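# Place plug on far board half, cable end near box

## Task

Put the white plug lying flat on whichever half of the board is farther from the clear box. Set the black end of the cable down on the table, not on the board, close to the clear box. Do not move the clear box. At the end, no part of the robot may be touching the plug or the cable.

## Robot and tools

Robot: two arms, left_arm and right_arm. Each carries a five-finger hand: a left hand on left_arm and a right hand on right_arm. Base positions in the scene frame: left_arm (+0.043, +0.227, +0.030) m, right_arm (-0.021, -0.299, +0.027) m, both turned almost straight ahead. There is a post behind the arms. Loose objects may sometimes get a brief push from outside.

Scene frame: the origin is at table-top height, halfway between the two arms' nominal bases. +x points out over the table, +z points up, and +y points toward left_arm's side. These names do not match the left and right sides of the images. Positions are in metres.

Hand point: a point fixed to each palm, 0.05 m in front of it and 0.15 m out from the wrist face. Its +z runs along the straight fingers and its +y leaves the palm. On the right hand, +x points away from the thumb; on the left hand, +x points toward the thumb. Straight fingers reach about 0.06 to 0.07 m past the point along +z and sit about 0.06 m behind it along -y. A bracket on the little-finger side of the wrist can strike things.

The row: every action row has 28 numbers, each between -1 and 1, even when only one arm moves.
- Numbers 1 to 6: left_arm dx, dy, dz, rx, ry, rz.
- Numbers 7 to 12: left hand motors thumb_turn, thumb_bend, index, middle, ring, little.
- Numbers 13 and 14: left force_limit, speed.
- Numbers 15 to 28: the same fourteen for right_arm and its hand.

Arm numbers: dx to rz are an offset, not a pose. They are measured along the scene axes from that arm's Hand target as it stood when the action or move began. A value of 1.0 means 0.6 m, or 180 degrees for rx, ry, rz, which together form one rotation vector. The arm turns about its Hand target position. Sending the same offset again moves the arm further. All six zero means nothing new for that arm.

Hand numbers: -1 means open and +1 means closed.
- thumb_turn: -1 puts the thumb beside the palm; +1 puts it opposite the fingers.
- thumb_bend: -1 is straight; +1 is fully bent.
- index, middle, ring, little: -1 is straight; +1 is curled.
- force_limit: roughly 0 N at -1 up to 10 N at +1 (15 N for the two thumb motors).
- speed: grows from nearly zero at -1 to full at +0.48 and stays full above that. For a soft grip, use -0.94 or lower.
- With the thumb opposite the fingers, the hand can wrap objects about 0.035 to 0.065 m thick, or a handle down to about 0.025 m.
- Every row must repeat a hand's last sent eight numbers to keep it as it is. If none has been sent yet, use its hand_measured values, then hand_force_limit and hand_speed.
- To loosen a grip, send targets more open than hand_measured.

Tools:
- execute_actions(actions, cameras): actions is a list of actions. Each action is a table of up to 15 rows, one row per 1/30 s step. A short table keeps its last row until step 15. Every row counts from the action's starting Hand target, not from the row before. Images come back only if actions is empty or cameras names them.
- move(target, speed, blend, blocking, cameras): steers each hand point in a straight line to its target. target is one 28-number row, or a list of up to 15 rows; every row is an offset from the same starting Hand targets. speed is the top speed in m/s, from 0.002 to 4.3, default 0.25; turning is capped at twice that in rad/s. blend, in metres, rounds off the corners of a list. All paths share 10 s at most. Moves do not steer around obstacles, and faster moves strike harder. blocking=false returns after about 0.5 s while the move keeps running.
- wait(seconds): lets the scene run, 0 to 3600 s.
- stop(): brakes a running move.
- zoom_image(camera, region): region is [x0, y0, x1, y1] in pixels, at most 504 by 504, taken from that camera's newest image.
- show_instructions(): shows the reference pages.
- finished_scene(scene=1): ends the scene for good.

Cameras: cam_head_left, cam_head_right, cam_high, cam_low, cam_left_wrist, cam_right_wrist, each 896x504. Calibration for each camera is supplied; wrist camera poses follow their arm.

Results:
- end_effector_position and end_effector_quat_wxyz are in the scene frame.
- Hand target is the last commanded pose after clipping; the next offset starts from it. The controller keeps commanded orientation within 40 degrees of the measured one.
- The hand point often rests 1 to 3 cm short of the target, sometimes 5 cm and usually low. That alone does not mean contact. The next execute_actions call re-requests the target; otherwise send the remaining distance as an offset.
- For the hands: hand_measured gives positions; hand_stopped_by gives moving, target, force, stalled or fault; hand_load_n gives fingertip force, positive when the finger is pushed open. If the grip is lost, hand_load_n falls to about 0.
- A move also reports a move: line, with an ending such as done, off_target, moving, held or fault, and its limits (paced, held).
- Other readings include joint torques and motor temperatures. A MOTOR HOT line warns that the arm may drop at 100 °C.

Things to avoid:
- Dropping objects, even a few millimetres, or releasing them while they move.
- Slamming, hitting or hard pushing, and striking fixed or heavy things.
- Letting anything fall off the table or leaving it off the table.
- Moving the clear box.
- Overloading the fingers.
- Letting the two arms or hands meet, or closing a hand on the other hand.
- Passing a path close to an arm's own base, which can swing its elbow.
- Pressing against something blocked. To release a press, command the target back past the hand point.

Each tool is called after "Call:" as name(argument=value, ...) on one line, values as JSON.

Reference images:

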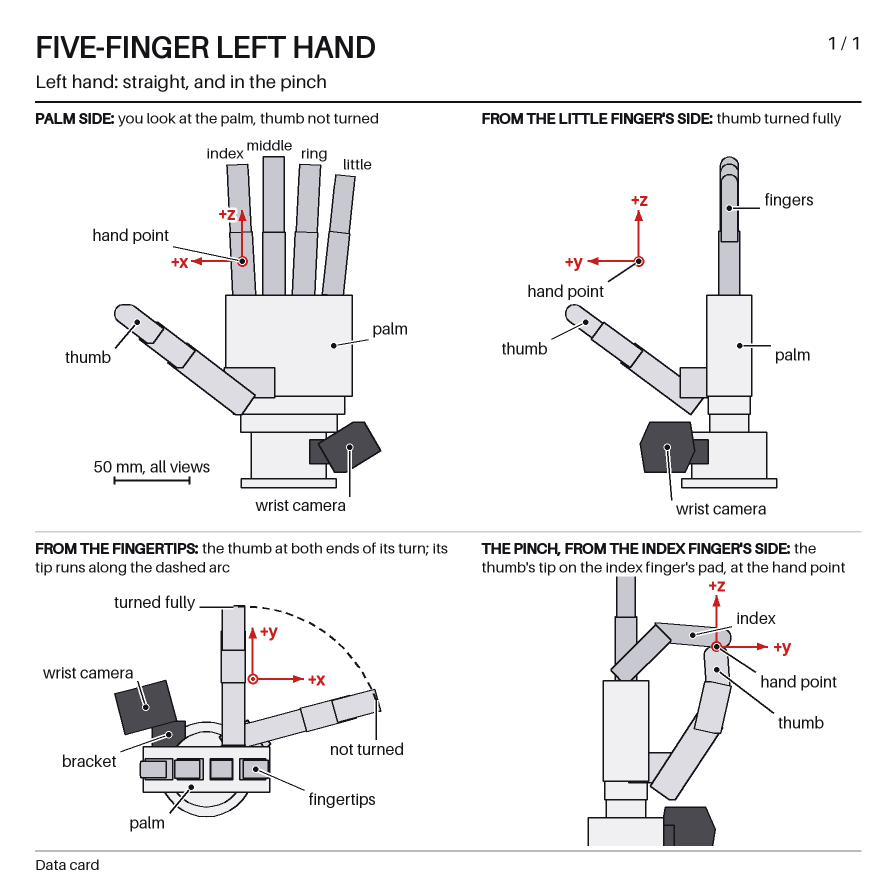

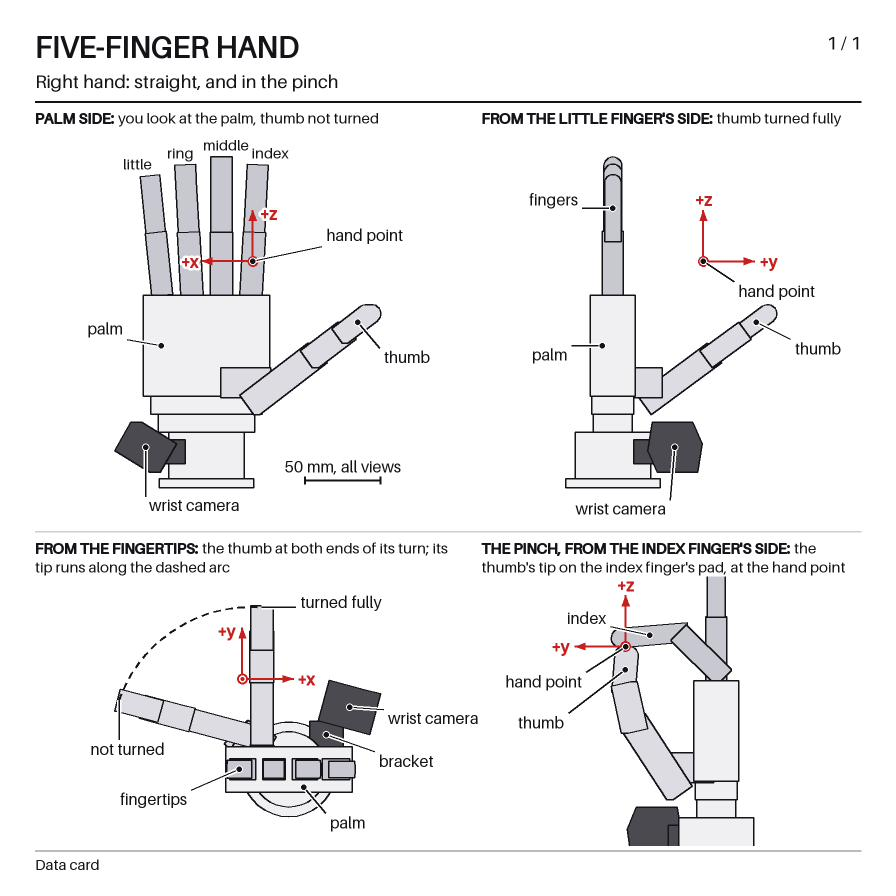

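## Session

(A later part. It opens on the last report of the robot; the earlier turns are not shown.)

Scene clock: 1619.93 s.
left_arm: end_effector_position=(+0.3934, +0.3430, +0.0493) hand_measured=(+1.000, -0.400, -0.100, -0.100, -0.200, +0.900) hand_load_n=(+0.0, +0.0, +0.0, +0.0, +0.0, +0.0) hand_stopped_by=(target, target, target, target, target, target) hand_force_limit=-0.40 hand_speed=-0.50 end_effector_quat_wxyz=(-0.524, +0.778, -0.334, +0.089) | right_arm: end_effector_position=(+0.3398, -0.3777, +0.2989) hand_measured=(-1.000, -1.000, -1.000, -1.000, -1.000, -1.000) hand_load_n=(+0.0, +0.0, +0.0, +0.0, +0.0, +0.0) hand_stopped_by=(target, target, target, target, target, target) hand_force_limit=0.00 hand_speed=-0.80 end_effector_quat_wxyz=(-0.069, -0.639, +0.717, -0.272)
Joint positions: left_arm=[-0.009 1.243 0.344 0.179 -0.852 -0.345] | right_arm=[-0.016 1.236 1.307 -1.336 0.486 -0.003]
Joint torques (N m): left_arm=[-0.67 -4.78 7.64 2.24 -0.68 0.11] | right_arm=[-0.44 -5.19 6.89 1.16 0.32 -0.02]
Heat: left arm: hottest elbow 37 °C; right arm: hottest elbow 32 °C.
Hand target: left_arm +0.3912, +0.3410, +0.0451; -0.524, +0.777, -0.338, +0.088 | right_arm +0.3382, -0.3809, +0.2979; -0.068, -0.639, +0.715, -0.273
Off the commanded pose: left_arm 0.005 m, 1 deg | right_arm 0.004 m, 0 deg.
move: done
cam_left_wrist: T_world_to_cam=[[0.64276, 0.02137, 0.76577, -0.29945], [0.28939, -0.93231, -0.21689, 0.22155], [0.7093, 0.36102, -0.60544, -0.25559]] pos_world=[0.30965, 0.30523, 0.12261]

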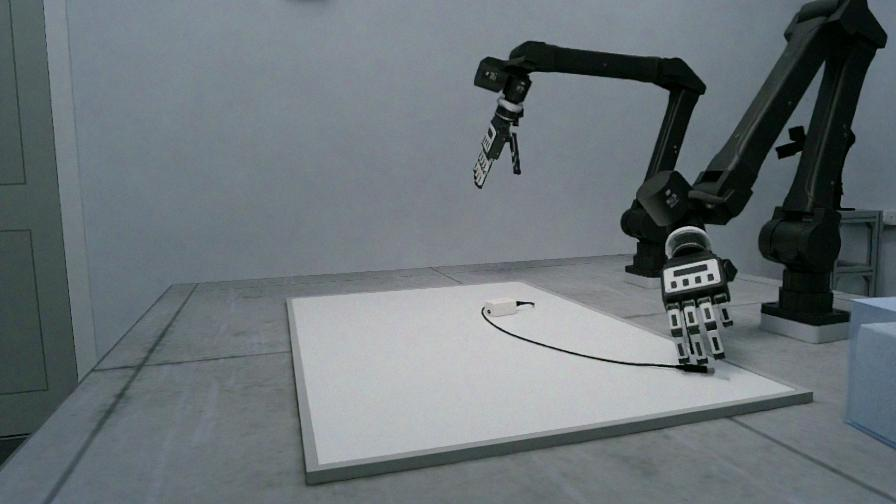

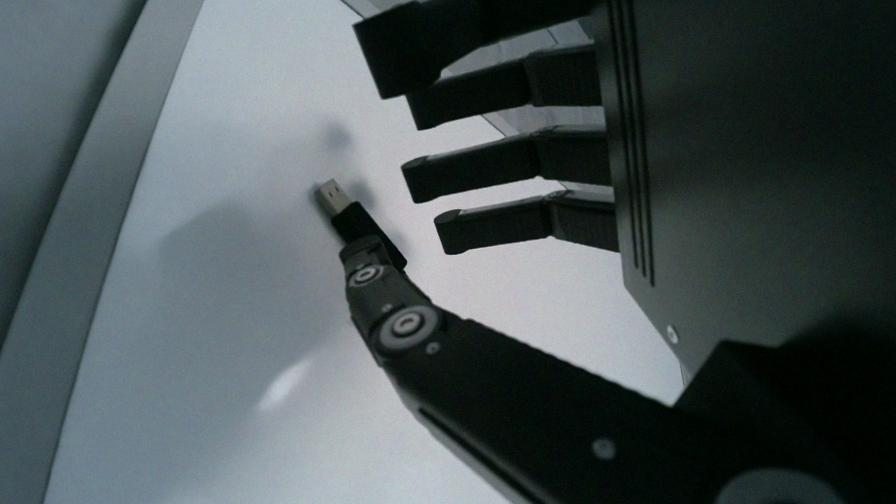

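Call:
move(target=[0.0, 0.0025, -0.0265, 0, 0, 0, 1, -0.4, -0.1, -0.1, -0.2, 0.9, -0.4, -0.5, 0, 0, 0, 0, 0, 0, -1, -1, -1, -1, -1, -1, 0.0, -0.8], speed=0.06, cameras=["cam_low", "cam_left_wrist"])

Call:
zoom_image(camera="cam_low", region=[660, 300, 760, 390])

Call:
zoom_image(camera="cam_left_wrist", region=[250, 120, 520, 300])

Scene clock: 1638.77 s.
left_arm: end_effector_position=(+0.3950, +0.3431, +0.0349) hand_measured=(+1.000, -0.400, -0.100, -0.100, -0.200, +0.900) hand_load_n=(+0.0, +0.5, +0.0, +0.0, +0.0, +0.0) hand_stopped_by=(target, target, target, target, target, target) hand_force_limit=-0.40 hand_speed=-0.50 end_effector_quat_wxyz=(-0.526, +0.778, -0.332, +0.092) | right_arm: end_effector_position=(+0.3398, -0.3777, +0.2989) hand_measured=(-1.000, -1.000, -1.000, -1.000, -1.000, -1.000) hand_load_n=(+0.0, +0.0, +0.0, +0.0, +0.0, +0.0) hand_stopped_by=(target, target, target, target, target, target) hand_force_limit=0.00 hand_speed=-0.80 end_effector_quat_wxyz=(-0.069, -0.639, +0.717, -0.272)
Joint positions: left_arm=[-0.009 1.31 0.328 0.27 -0.852 -0.345] | right_arm=[-0.016 1.236 1.307 -1.336 0.486 -0.003]
Joint torques (N m): left_arm=[-0.21 -4.95 6.83 2.21 -0.5 0.16] | right_arm=[-0.56 -5.25 6.9 1.2 0.33 0]
Heat: left arm: hottest elbow 36 °C; right arm: hottest elbow 32 °C.
Hand target: left_arm +0.3912, +0.3425, +0.0292; -0.524, +0.777, -0.338, +0.088 | right_arm +0.3382, -0.3809, +0.2979; -0.068, -0.639, +0.715, -0.273
Off the commanded pose: left_arm 0.007 m, 1 deg | right_arm 0.004 m, 0 deg.
move: done
cam_left_wrist: T_world_to_cam=[[0.63662, 0.02137, 0.77088, -0.28723], [0.2912, -0.93227, -0.21464, 0.21715], [0.71408, 0.36113, -0.59973, -0.26763]] pos_world=[0.31073, 0.30523, 0.10752]

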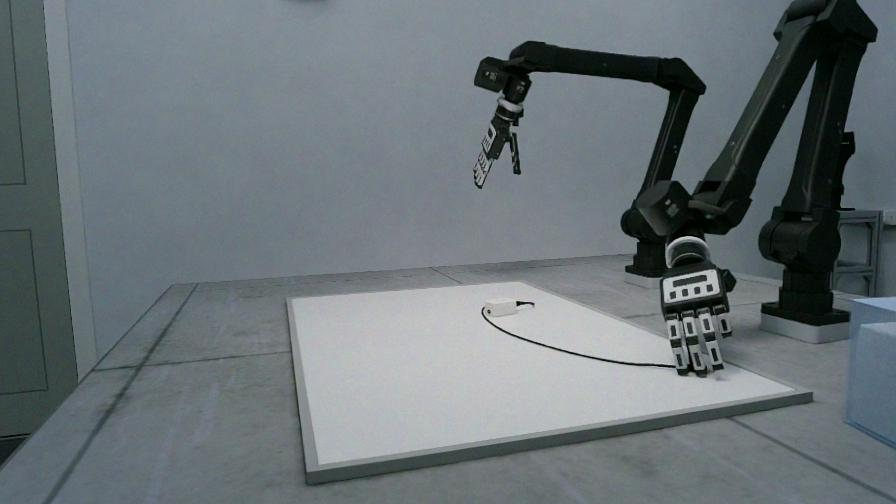

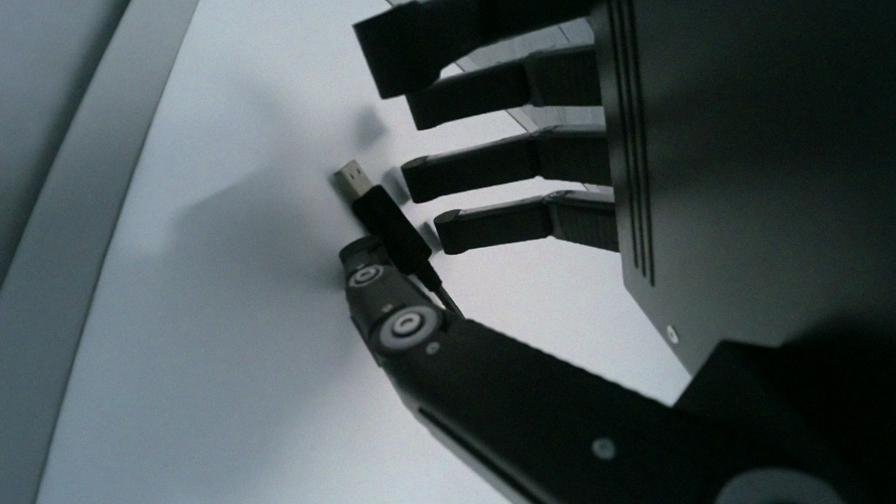

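Scaled by 5.040 from the camera's image (finer frame: 1280x720).

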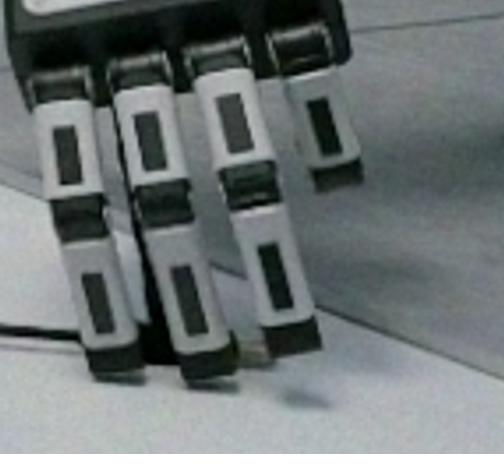

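Scaled by 1.867 from the camera's image (finer frame: 1280x720).

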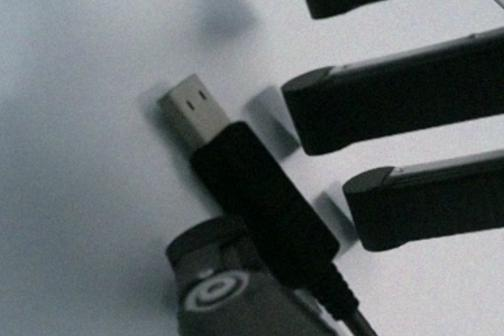

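Call:
move(target=[-0.006, 0.004, -0.008, 0, 0, 0, 1, -0.4, 0.0, 0.0, -0.2, 0.9, -0.4, -0.8, 0, 0, 0, 0, 0, 0, -1, -1, -1, -1, -1, -1, 0.0, -0.8], speed=0.05, cameras=["cam_low", "cam_left_wrist"])

Call:
zoom_image(camera="cam_low", region=[660, 300, 760, 390])

Call:
zoom_image(camera="cam_left_wrist", region=[250, 120, 520, 300])

Scene clock: 1669.17 s.
left_arm: end_effector_position=(+0.3949, +0.3429, +0.0333) hand_measured=(+1.000, -0.400, +0.000, +0.000, -0.200, +0.900) hand_load_n=(+0.0, +0.0, +0.0, -0.5, +0.0, +0.0) hand_stopped_by=(target, target, target, target, target, target) hand_force_limit=-0.40 hand_speed=-0.80 end_effector_quat_wxyz=(-0.527, +0.777, -0.330, +0.098) | right_arm: end_effector_position=(+0.3398, -0.3777, +0.2989) hand_measured=(-1.000, -1.000, -1.000, -1.000, -1.000, -1.000) hand_load_n=(+0.0, +0.0, +0.0, +0.0, +0.0, +0.0) hand_stopped_by=(target, target, target, target, target, target) hand_force_limit=0.00 hand_speed=-0.80 end_effector_quat_wxyz=(-0.069, -0.639, +0.717, -0.272)
Joint positions: left_arm=[-0.006 1.316 0.317 0.303 -0.846 -0.342] | right_arm=[-0.016 1.236 1.307 -1.336 0.486 -0.003]
Joint torques (N m): left_arm=[0.32 -4.42 6.43 2.21 -0.46 0.23] | right_arm=[-0.62 -5.07 6.97 1.13 0.33 -0.01]
Heat: left arm: hottest elbow 36 °C; right arm: hottest elbow 32 °C.
Hand target: left_arm +0.3874, +0.3450, +0.0243; -0.524, +0.777, -0.338, +0.088 | right_arm +0.3382, -0.3809, +0.2979; -0.068, -0.639, +0.715, -0.273
Off the commanded pose: left_arm 0.012 m, 2 deg | right_arm 0.004 m, 0 deg.
move: off_target (left_arm)
cam_left_wrist: T_world_to_cam=[[0.6263, 0.02075, 0.77931, -0.28182], [0.29027, -0.93397, -0.20842, 0.21739], [0.72353, 0.35675, -0.59097, -0.27091]] pos_world=[0.30941, 0.30553, 0.10484]

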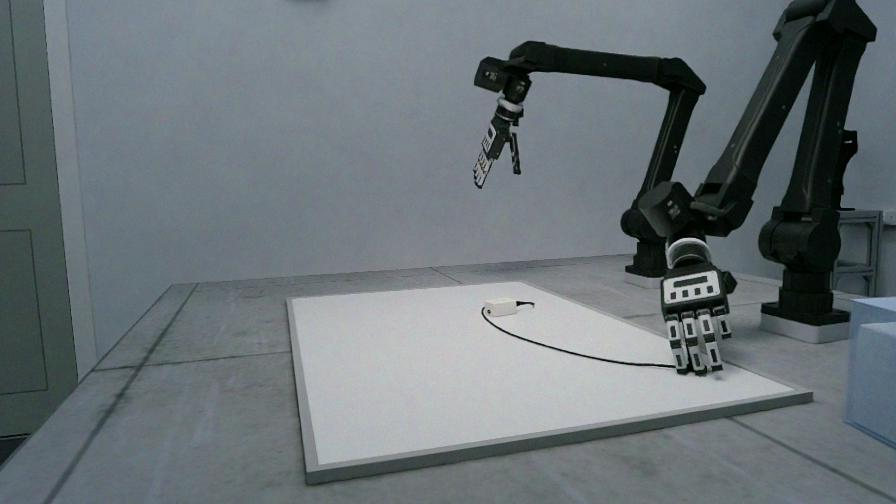

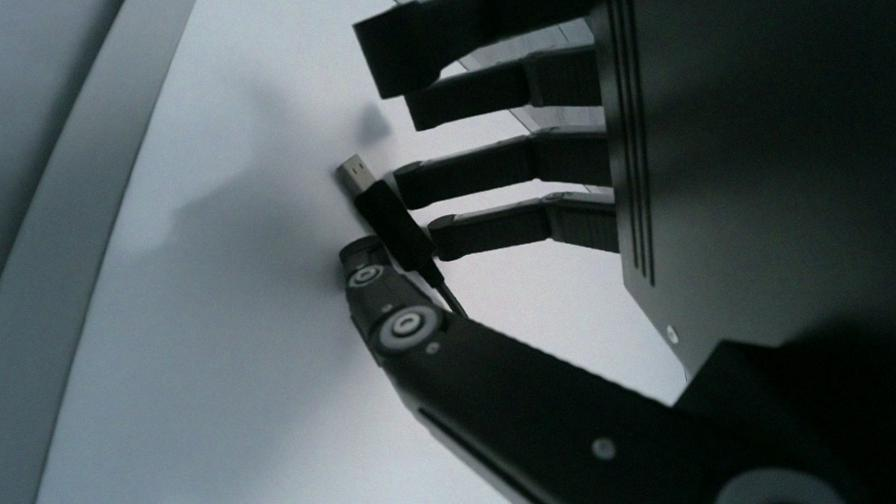

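Scaled by 5.040 from the camera's image (finer frame: 1280x720).

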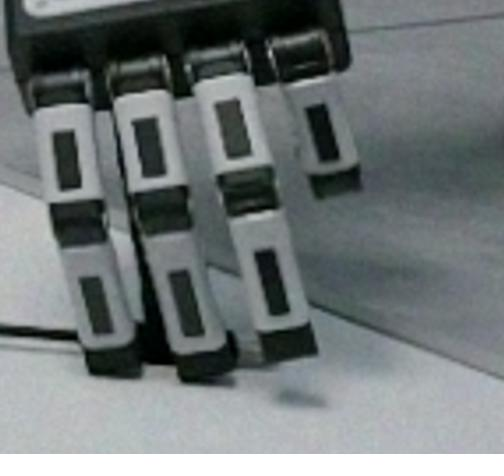

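Scaled by 1.867 from the camera's image (finer frame: 1280x720).

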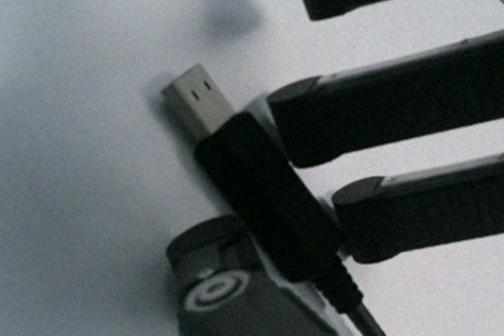

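Call:
move(target=[0, 0, 0, 0, 0, 0, 1, -0.4, 0.5, 0.5, -0.2, 0.9, -0.3, -0.92, 0, 0, 0, 0, 0, 0, -1, -1, -1, -1, -1, -1, 0.0, -0.8], cameras=["cam_low", "cam_left_wrist"])

Call:
zoom_image(camera="cam_left_wrist", region=[250, 120, 520, 300])

Call:
zoom_image(camera="cam_low", region=[660, 300, 760, 390])

Scene clock: 1683.37 s.
left_arm: end_effector_position=(+0.3958, +0.3431, +0.0340) hand_measured=(+1.000, -0.400, +0.500, +0.208, -0.200, +0.900) hand_load_n=(+0.0, +1.0, +0.0, +1.5, +0.0, +0.0) hand_stopped_by=(target, target, target, force, target, target) hand_force_limit=-0.30 hand_speed=-0.92 end_effector_quat_wxyz=(-0.528, +0.776, -0.329, +0.100) | right_arm: end_effector_position=(+0.3398, -0.3777, +0.2989) hand_measured=(-1.000, -1.000, -1.000, -1.000, -1.000, -1.000) hand_load_n=(+0.0, +0.0, +0.0, +0.0, +0.0, +0.0) hand_stopped_by=(target, target, target, target, target, target) hand_force_limit=0.00 hand_speed=-0.80 end_effector_quat_wxyz=(-0.069, -0.639, +0.717, -0.272)
Joint positions: left_arm=[-0.006 1.318 0.317 0.31 -0.846 -0.34] | right_arm=[-0.016 1.236 1.307 -1.336 0.486 -0.003]
Joint torques (N m): left_arm=[0.32 -4.54 6.41 1.96 -0.42 0.21] | right_arm=[-0.67 -5.36 6.91 1.14 0.32 -0.01]
Heat: left arm: hottest elbow 35 °C; right arm: hottest elbow 32 °C.
Hand target: left_arm +0.3875, +0.3450, +0.0244; -0.524, +0.777, -0.338, +0.088 | right_arm +0.3382, -0.3809, +0.2979; -0.068, -0.639, +0.715, -0.273
Off the commanded pose: left_arm 0.013 m, 2 deg | right_arm 0.004 m, 0 deg.
move: done
cam_left_wrist: T_world_to_cam=[[0.62301, 0.01954, 0.78197, -0.28131], [0.291, -0.93372, -0.20852, 0.21713], [0.72607, 0.35746, -0.5874, -0.27274]] pos_world=[0.3101, 0.30573, 0.10505]

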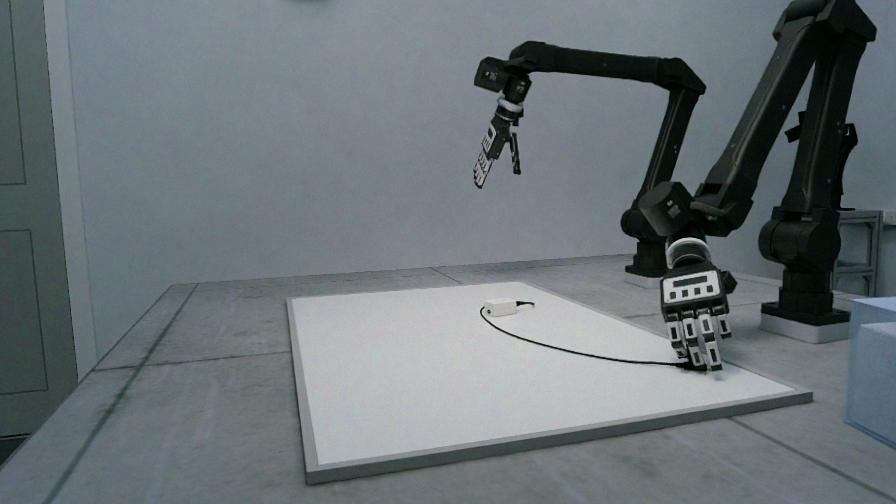

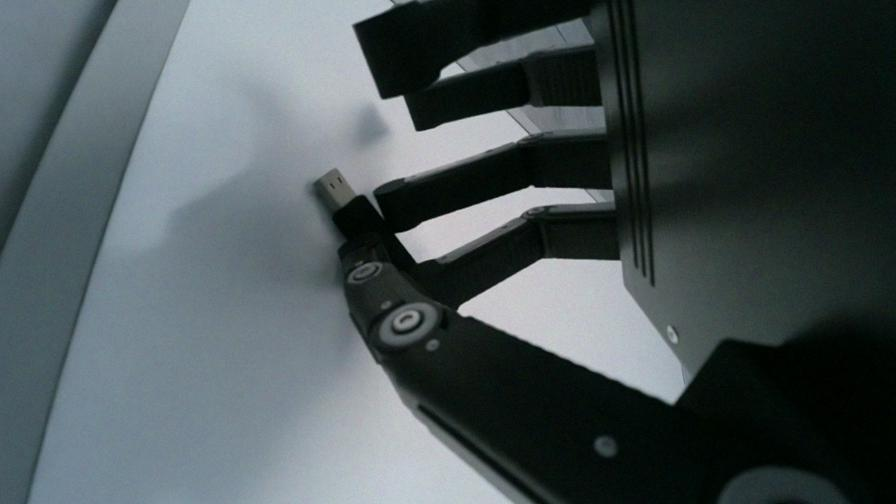

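Scaled by 1.867 from the camera's image (finer frame: 1280x720).

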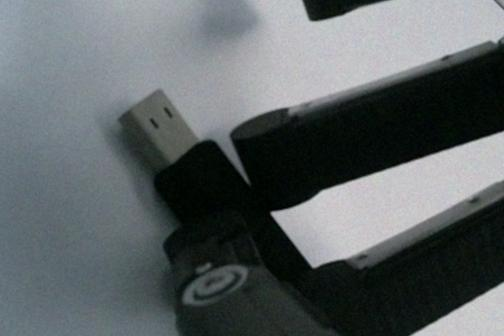

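Scaled by 5.040 from the camera's image (finer frame: 1280x720).

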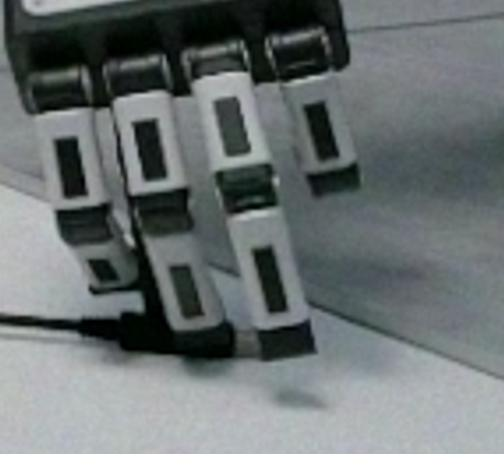

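Call:
move(target=[0, 0, 0, 0, 0, 0, 1, -0.4, -0.1, -0.1, -0.2, 0.9, -0.4, -0.7, 0, 0, 0, 0, 0, 0, -1, -1, -1, -1, -1, -1, 0.0, -0.8], cameras=["cam_low", "cam_left_wrist"])

Call:
zoom_image(camera="cam_left_wrist", region=[250, 120, 520, 300])

Scene clock: 1698.07 s.
left_arm: end_effector_position=(+0.3962, +0.3429, +0.0341) hand_measured=(+1.000, -0.400, -0.100, -0.100, -0.200, +0.900) hand_load_n=(+0.0, +0.0, -0.5, +0.0, +0.0, +0.0) hand_stopped_by=(target, target, target, target, target, target) hand_force_limit=-0.40 hand_speed=-0.70 end_effector_quat_wxyz=(-0.529, +0.776, -0.328, +0.102) | right_arm: end_effector_position=(+0.3398, -0.3777, +0.2989) hand_measured=(-1.000, -1.000, -1.000, -1.000, -1.000, -1.000) hand_load_n=(+0.0, +0.0, +0.0, +0.0, +0.0, +0.0) hand_stopped_by=(target, target, target, target, target, target) hand_force_limit=0.00 hand_speed=-0.80 end_effector_quat_wxyz=(-0.069, -0.639, +0.717, -0.272)
Joint positions: left_arm=[-0.006 1.318 0.315 0.317 -0.845 -0.34] | right_arm=[-0.016 1.236 1.307 -1.336 0.486 -0.003]
Joint torques (N m): left_arm=[0.32 -4.54 6.53 1.72 -0.47 0.21] | right_arm=[-0.62 -5.19 6.94 1.07 0.33 -0.01]
Heat: left arm: hottest elbow 35 °C; right arm: hottest elbow 32 °C.
Hand target: left_arm +0.3874, +0.3450, +0.0243; -0.524, +0.777, -0.338, +0.088 | right_arm +0.3382, -0.3809, +0.2979; -0.068, -0.639, +0.715, -0.273
Off the commanded pose: left_arm 0.013 m, 2 deg | right_arm 0.004 m, 0 deg.
move: done
cam_left_wrist: T_world_to_cam=[[0.61939, 0.01945, 0.78484, -0.2803], [0.29113, -0.93411, -0.20661, 0.21687], [0.72911, 0.35646, -0.58424, -0.27378]] pos_world=[0.31009, 0.30562, 0.10485]

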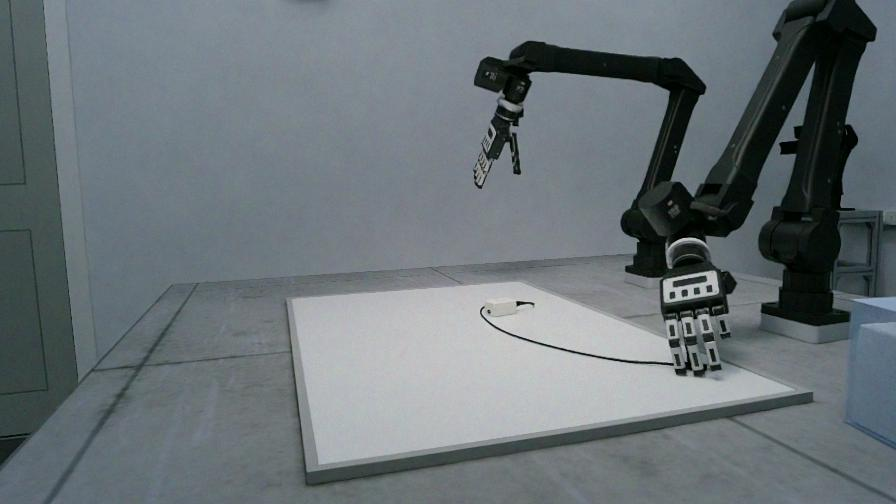

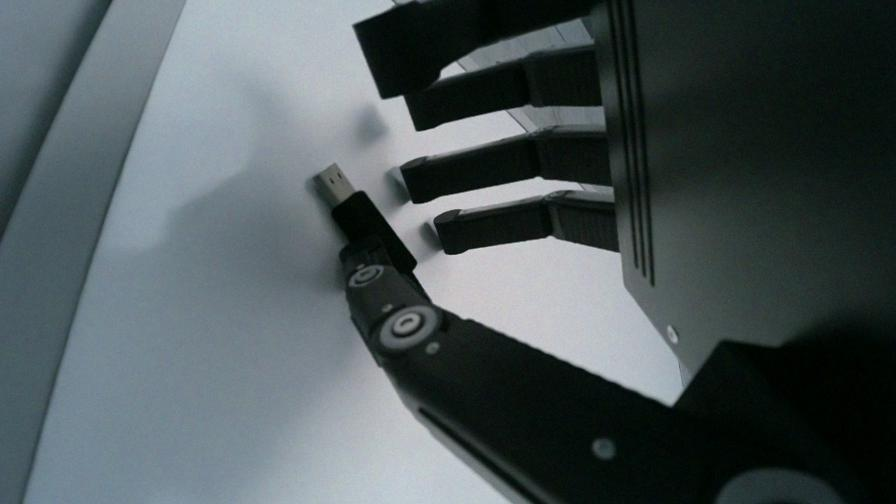

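Scaled by 1.867 from the camera's image (finer frame: 1280x720).

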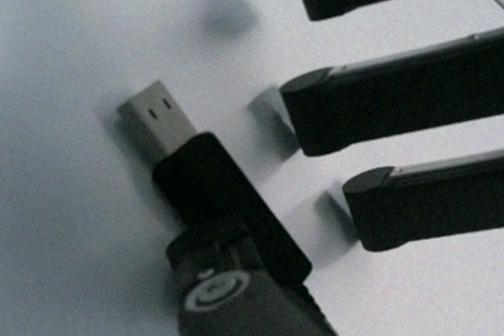

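Call:
move(target=[[-0.0123, -0.0167, 0.0678, 0, 0, 0, 1, -0.4, -0.1, -0.1, -0.2, 0.9, -0.4, -0.7, 0, 0, 0, 0, 0, 0, -1, -1, -1, -1, -1, -1, 0.0, -0.8], [-0.0017, -0.0045, 0.0037, 0, 0, 0, 1, -0.4, -0.1, -0.1, -0.2, 0.9, -0.4, -0.7, 0, 0, 0, 0, 0, 0, -1, -1, -1, -1, -1, -1, 0.0, -0.8]], speed=0.08, cameras=["cam_low", "cam_left_wrist"])

Call:
zoom_image(camera="cam_left_wrist", region=[250, 120, 520, 300])

Call:
zoom_image(camera="cam_low", region=[660, 300, 760, 390])

Scene clock: 1734.97 s.
left_arm: end_effector_position=(+0.3922, +0.3398, +0.0338) hand_measured=(+1.000, -0.400, -0.100, -0.100, -0.200, +0.900) hand_load_n=(+0.0, +0.0, +0.0, +0.0, +0.0, +0.0) hand_stopped_by=(target, target, target, target, target, target) hand_force_limit=-0.40 hand_speed=-0.70 end_effector_quat_wxyz=(-0.526, +0.777, -0.332, +0.097) | right_arm: end_effector_position=(+0.3398, -0.3777, +0.2989) hand_measured=(-1.000, -1.000, -1.000, -1.000, -1.000, -1.000) hand_load_n=(+0.0, +0.0, +0.0, +0.0, +0.0, +0.0) hand_stopped_by=(target, target, target, target, target, target) hand_force_limit=0.00 hand_speed=-0.80 end_effector_quat_wxyz=(-0.069, -0.639, +0.717, -0.272)
Joint positions: left_arm=[-0.018 1.304 0.315 0.279 -0.853 -0.352] | right_arm=[-0.016 1.236 1.307 -1.336 0.486 -0.003]
Joint torques (N m): left_arm=[0.32 -4.25 6.74 2.25 -0.49 0.22] | right_arm=[-0.79 -5.13 6.93 1.09 0.33 -0.01]
Heat: left arm: hottest elbow 34 °C; right arm: hottest elbow 32 °C.
Hand target: left_arm +0.3866, +0.3422, +0.0266; -0.524, +0.777, -0.338, +0.088 | right_arm +0.3382, -0.3809, +0.2979; -0.068, -0.639, +0.715, -0.273
Off the commanded pose: left_arm 0.010 m, 1 deg | right_arm 0.004 m, 0 deg.
move: done
cam_left_wrist: T_world_to_cam=[[0.63046, 0.02027, 0.77596, -0.28188], [0.28804, -0.93439, -0.20962, 0.2165], [0.7208, 0.35566, -0.59493, -0.26604]] pos_world=[0.30712, 0.30263, 0.10583]

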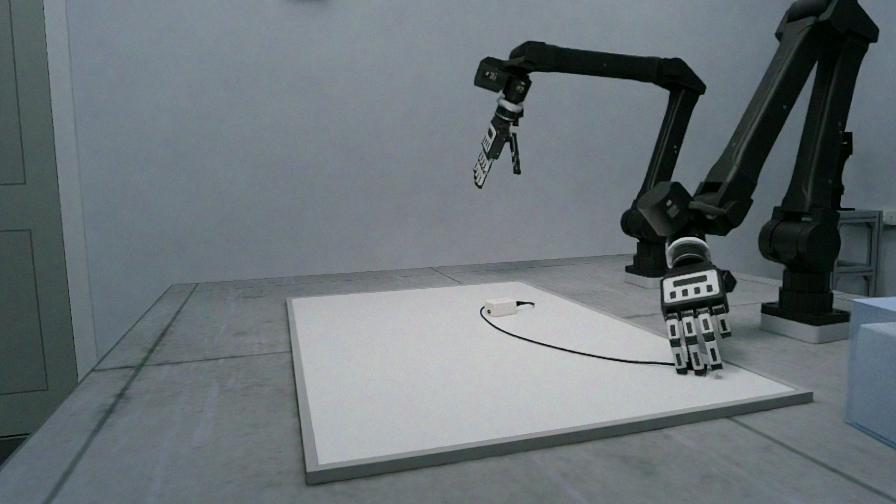

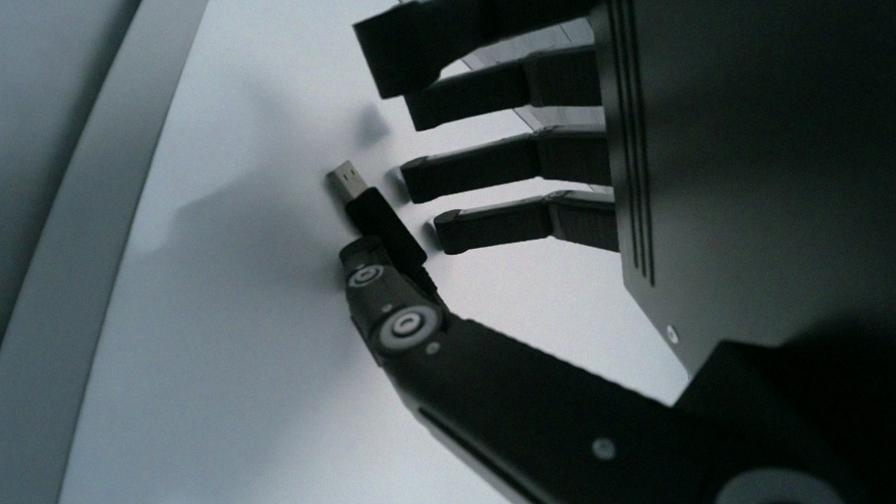

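Scaled by 1.867 from the camera's image (finer frame: 1280x720).

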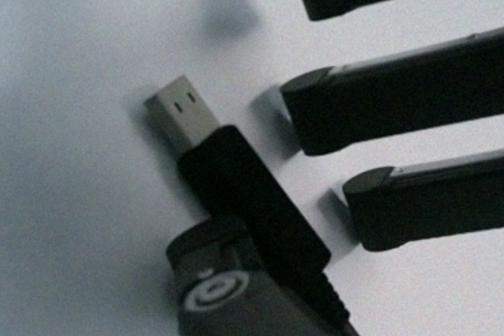

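Scaled by 5.040 from the camera's image (finer frame: 1280x720).

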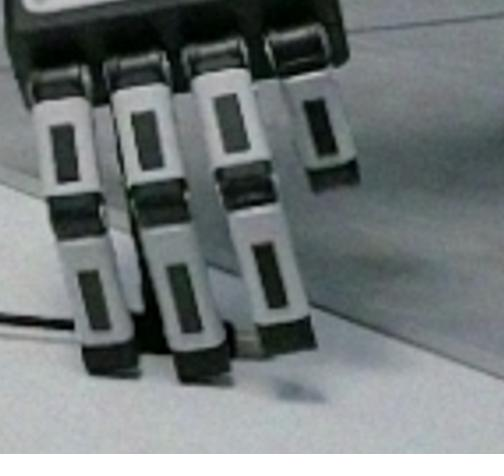

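Call:
move(target=[[-0.02, 0.0217, 0.064, 0, 0, 0, 1, -0.4, -0.1, -0.1, -0.2, 0.9, -0.4, -0.7, 0, 0, 0, 0, 0, 0, -1, -1, -1, -1, -1, -1, 0.0, -0.8], [-0.0033, 0.005, -0.0042, 0, 0, 0, 1, -0.4, -0.1, -0.1, -0.2, 0.9, -0.4, -0.7, 0, 0, 0, 0, 0, 0, -1, -1, -1, -1, -1, -1, 0.0, -0.8]], speed=0.08, cameras=["cam_low", "cam_left_wrist"])

Call:
zoom_image(camera="cam_left_wrist", region=[250, 120, 520, 300])

Call:
zoom_image(camera="cam_low", region=[660, 300, 760, 390])

Scene clock: 1758.27 s.
left_arm: end_effector_position=(+0.3886, +0.3489, +0.0332) hand_measured=(+1.000, -0.400, -0.100, -0.100, -0.200, +0.900) hand_load_n=(+0.0, +0.0, -0.5, -0.5, +0.0, +0.0) hand_stopped_by=(target, target, target, target, target, target) hand_force_limit=-0.40 hand_speed=-0.70 end_effector_quat_wxyz=(-0.530, +0.774, -0.336, +0.087) | right_arm: end_effector_position=(+0.3398, -0.3777, +0.2989) hand_measured=(-1.000, -1.000, -1.000, -1.000, -1.000, -1.000) hand_load_n=(+0.0, +0.0, +0.0, +0.0, +0.0, +0.0) hand_stopped_by=(target, target, target, target, target, target) hand_force_limit=0.00 hand_speed=-0.80 end_effector_quat_wxyz=(-0.069, -0.639, +0.717, -0.272)
Joint positions: left_arm=[0.008 1.308 0.308 0.306 -0.847 -0.311] | right_arm=[-0.016 1.236 1.307 -1.336 0.486 -0.003]
Joint torques (N m): left_arm=[-0.62 -4.13 6.39 2.19 -0.34 -0.08] | right_arm=[-0.62 -5.19 6.94 1.17 0.33 -0.02]
Heat: left arm: hottest elbow 34 °C; right arm: hottest elbow 32 °C.
Hand target: left_arm +0.3844, +0.3452, +0.0240; -0.524, +0.777, -0.339, +0.088 | right_arm +0.3382, -0.3809, +0.2979; -0.068, -0.639, +0.715, -0.273
Off the commanded pose: left_arm 0.011 m, 1 deg | right_arm 0.004 m, 0 deg.
move: off_target (left_arm)
cam_left_wrist: T_world_to_cam=[[0.642, 0.00924, 0.76665, -0.27964], [0.28743, -0.9299, -0.22949, 0.22524], [0.71079, 0.36769, -0.59965, -0.26725]] pos_world=[0.30475, 0.3103, 0.10582]

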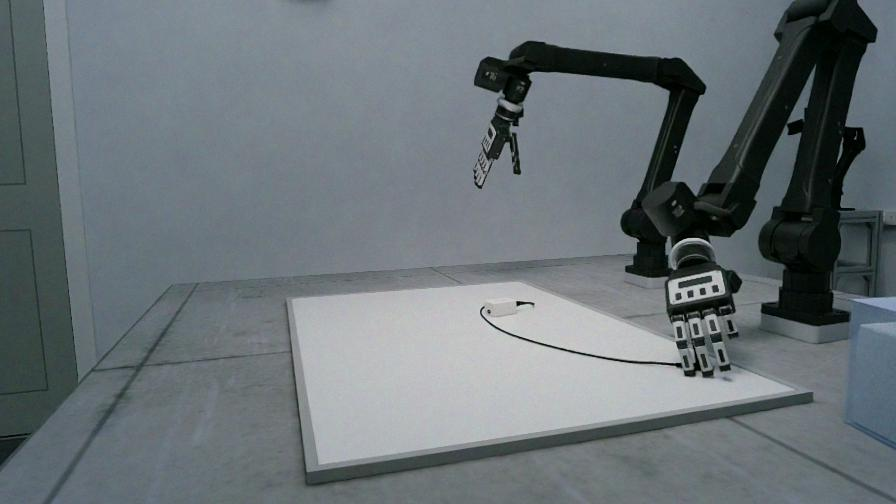

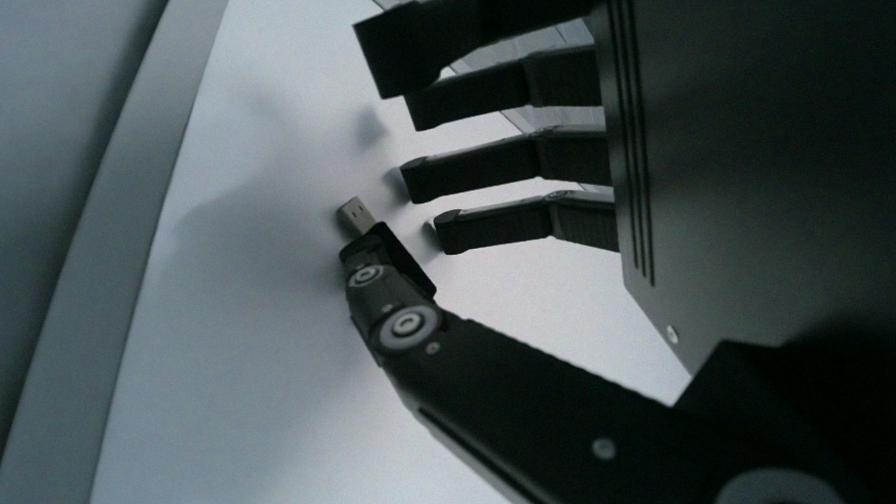

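Scaled by 1.867 from the camera's image (finer frame: 1280x720).

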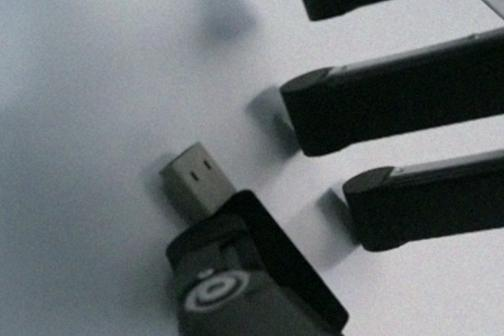

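Scaled by 5.040 from the camera's image (finer frame: 1280x720).

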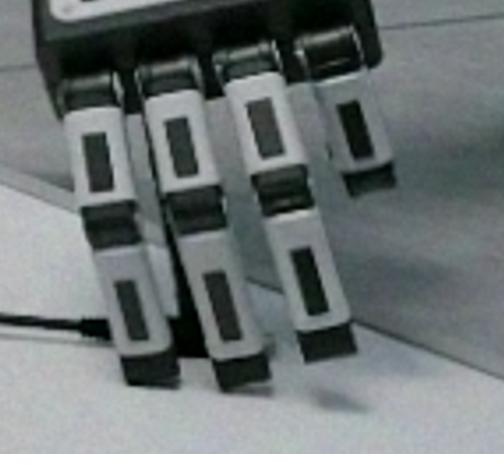

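Call:
move(target=[0, 0, 0.003, -0.0078, 0.005, 0, 1, -0.4, 0.0, 0.0, -0.2, 0.9, -0.4, -0.8, 0, 0, 0, 0, 0, 0, -1, -1, -1, -1, -1, -1, 0.0, -0.8], speed=0.05, cameras=["cam_low", "cam_left_wrist"])

Call:
zoom_image(camera="cam_left_wrist", region=[250, 120, 520, 300])

Call:
zoom_image(camera="cam_low", region=[660, 300, 760, 390])

Scene clock: 1776.33 s.
left_arm: end_effector_position=(+0.3884, +0.3462, +0.0323) hand_measured=(+1.000, -0.400, -0.002, +0.000, -0.200, +0.900) hand_load_n=(+0.0, +0.0, +3.0, +0.0, +0.0, +0.0) hand_stopped_by=(target, target, force, target, target, target) hand_force_limit=-0.40 hand_speed=-0.80 end_effector_quat_wxyz=(-0.521, +0.780, -0.334, +0.094) | right_arm: end_effector_position=(+0.3398, -0.3777, +0.2989) hand_measured=(-1.000, -1.000, -1.000, -1.000, -1.000, -1.000) hand_load_n=(+0.0, -0.5, +0.0, +0.0, +0.0, +0.0) hand_stopped_by=(target, target, target, target, target, target) hand_force_limit=0.00 hand_speed=-0.80 end_effector_quat_wxyz=(-0.069, -0.639, +0.717, -0.272)
Joint positions: left_arm=[0.012 1.296 0.308 0.283 -0.827 -0.333] | right_arm=[-0.016 1.236 1.307 -1.336 0.486 -0.003]
Joint torques (N m): left_arm=[0.09 -5.07 7.95 0.58 -0.07 0.03] | right_arm=[-0.5 -5.01 6.95 1.13 0.33 0]
Heat: left arm: hottest elbow 34 °C; right arm: hottest elbow 32 °C.
Hand target: left_arm +0.3844, +0.3452, +0.0257; -0.512, +0.784, -0.341, +0.086 | right_arm +0.3382, -0.3809, +0.2979; -0.068, -0.639, +0.715, -0.273
Off the commanded pose: left_arm 0.008 m, 2 deg | right_arm 0.004 m, 0 deg.
move: done
cam_left_wrist: T_world_to_cam=[[0.6379, 0.02628, 0.76967, -0.28315], [0.28674, -0.93567, -0.2057, 0.22416], [0.71475, 0.35191, -0.6044, -0.26246]] pos_world=[0.30394, 0.30954, 0.10541]

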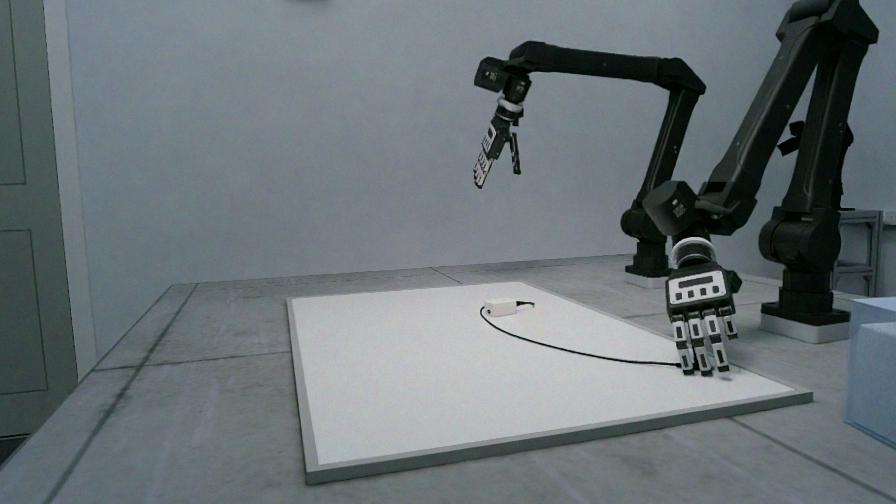

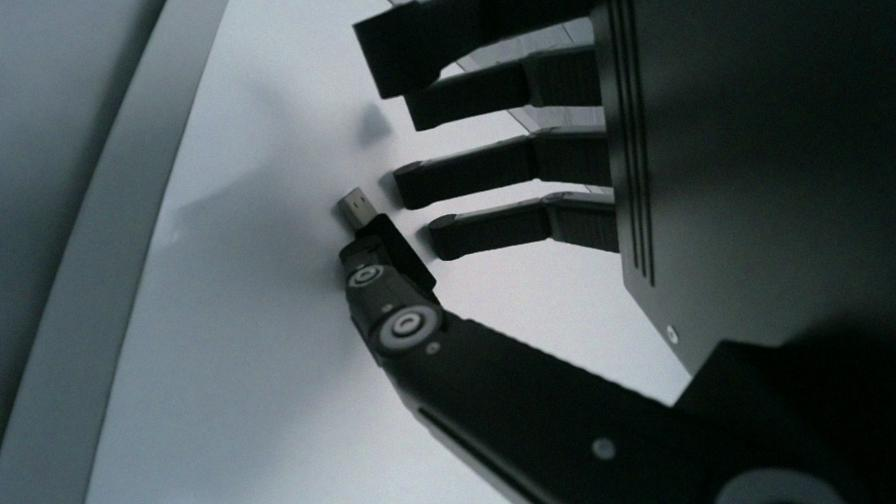

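Scaled by 1.867 from the camera's image (finer frame: 1280x720).

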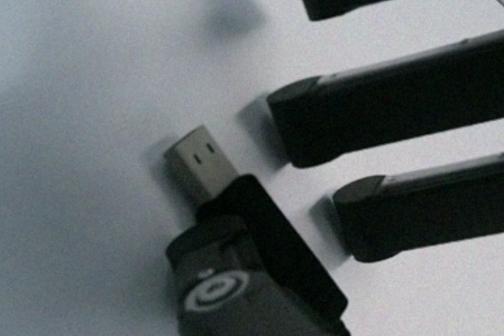

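Scaled by 5.040 from the camera's image (finer frame: 1280x720).

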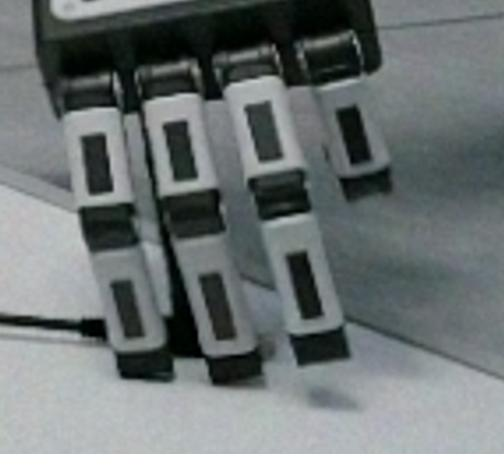

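Call:
move(target=[0, 0, 0, 0, 0, 0, 1, -0.4, 0.45, 0.45, -0.2, 0.9, -0.15, -0.9, 0, 0, 0, 0, 0, 0, -1, -1, -1, -1, -1, -1, 0.0, -0.8], cameras=["cam_low", "cam_left_wrist"])

Call:
zoom_image(camera="cam_left_wrist", region=[250, 120, 520, 300])

Call:
zoom_image(camera="cam_low", region=[660, 300, 760, 390])

Scene clock: 1794.80 s.
left_arm: end_effector_position=(+0.3873, +0.3452, +0.0307) hand_measured=(+1.000, -0.402, +0.248, +0.202, -0.200, +0.900) hand_load_n=(-1.0, +5.0, +5.0, +3.5, +0.0, +0.0) hand_stopped_by=(target, target, force, force, target, target) hand_force_limit=-0.15 hand_speed=-0.90 end_effector_quat_wxyz=(-0.518, +0.780, -0.337, +0.093) | right_arm: end_effector_position=(+0.3398, -0.3777, +0.2989) hand_measured=(-1.000, -1.000, -1.000, -1.000, -1.000, -1.000) hand_load_n=(+0.0, +0.0, +0.0, +0.0, +0.0, +0.0) hand_stopped_by=(target, target, target, target, target, target) hand_force_limit=0.00 hand_speed=-0.80 end_effector_quat_wxyz=(-0.069, -0.639, +0.717, -0.272)
Joint positions: left_arm=[0.012 1.296 0.308 0.275 -0.821 -0.333] | right_arm=[-0.016 1.236 1.307 -1.336 0.486 -0.003]
Joint torques (N m): left_arm=[0.15 -5.01 7.97 0.91 -0.31 0.02] | right_arm=[-0.62 -5.25 6.89 1.13 0.33 0]
Heat: left arm: hottest elbow 34 °C; right arm: hottest elbow 32 °C.
Hand target: left_arm +0.3844, +0.3452, +0.0257; -0.512, +0.784, -0.342, +0.086 | right_arm +0.3382, -0.3809, +0.2979; -0.068, -0.639, +0.715, -0.273
Off the commanded pose: left_arm 0.006 m, 1 deg | right_arm 0.004 m, 0 deg.
move: done
cam_left_wrist: T_world_to_cam=[[0.64418, 0.02678, 0.76441, -0.28359], [0.28115, -0.93771, -0.20408, 0.22597], [0.71133, 0.34638, -0.61159, -0.25882]] pos_world=[0.30326, 0.30915, 0.1046]

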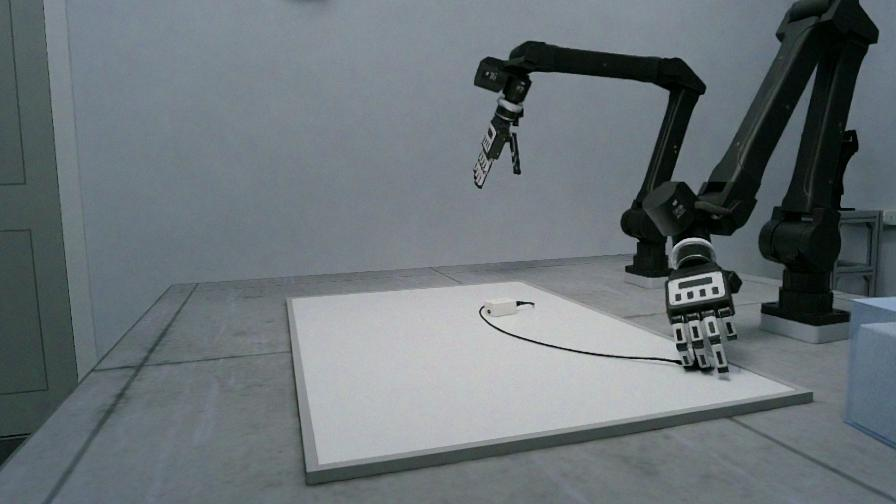

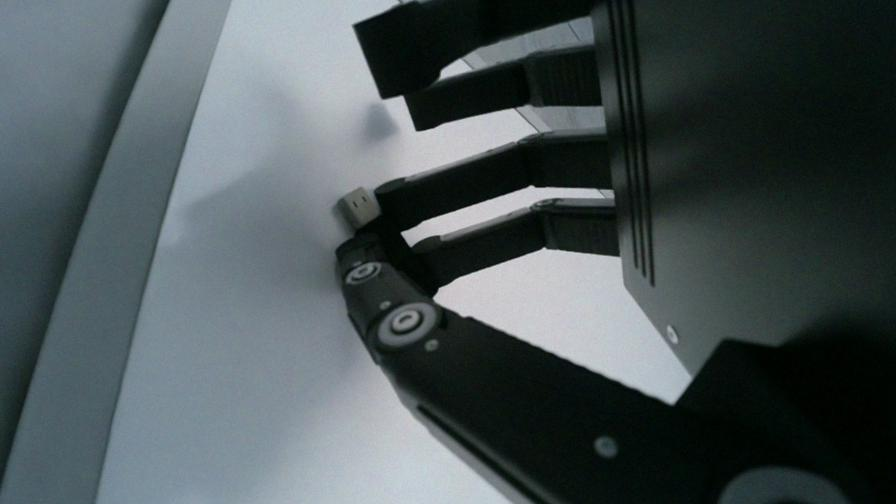

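Scaled by 1.867 from the camera's image (finer frame: 1280x720).

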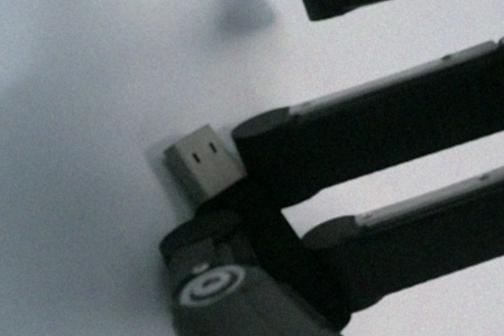

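Scaled by 5.040 from the camera's image (finer frame: 1280x720).

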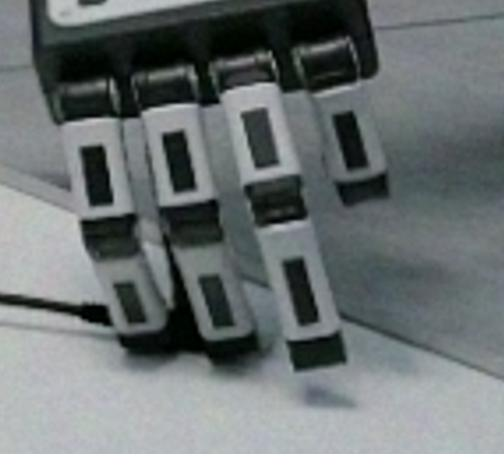

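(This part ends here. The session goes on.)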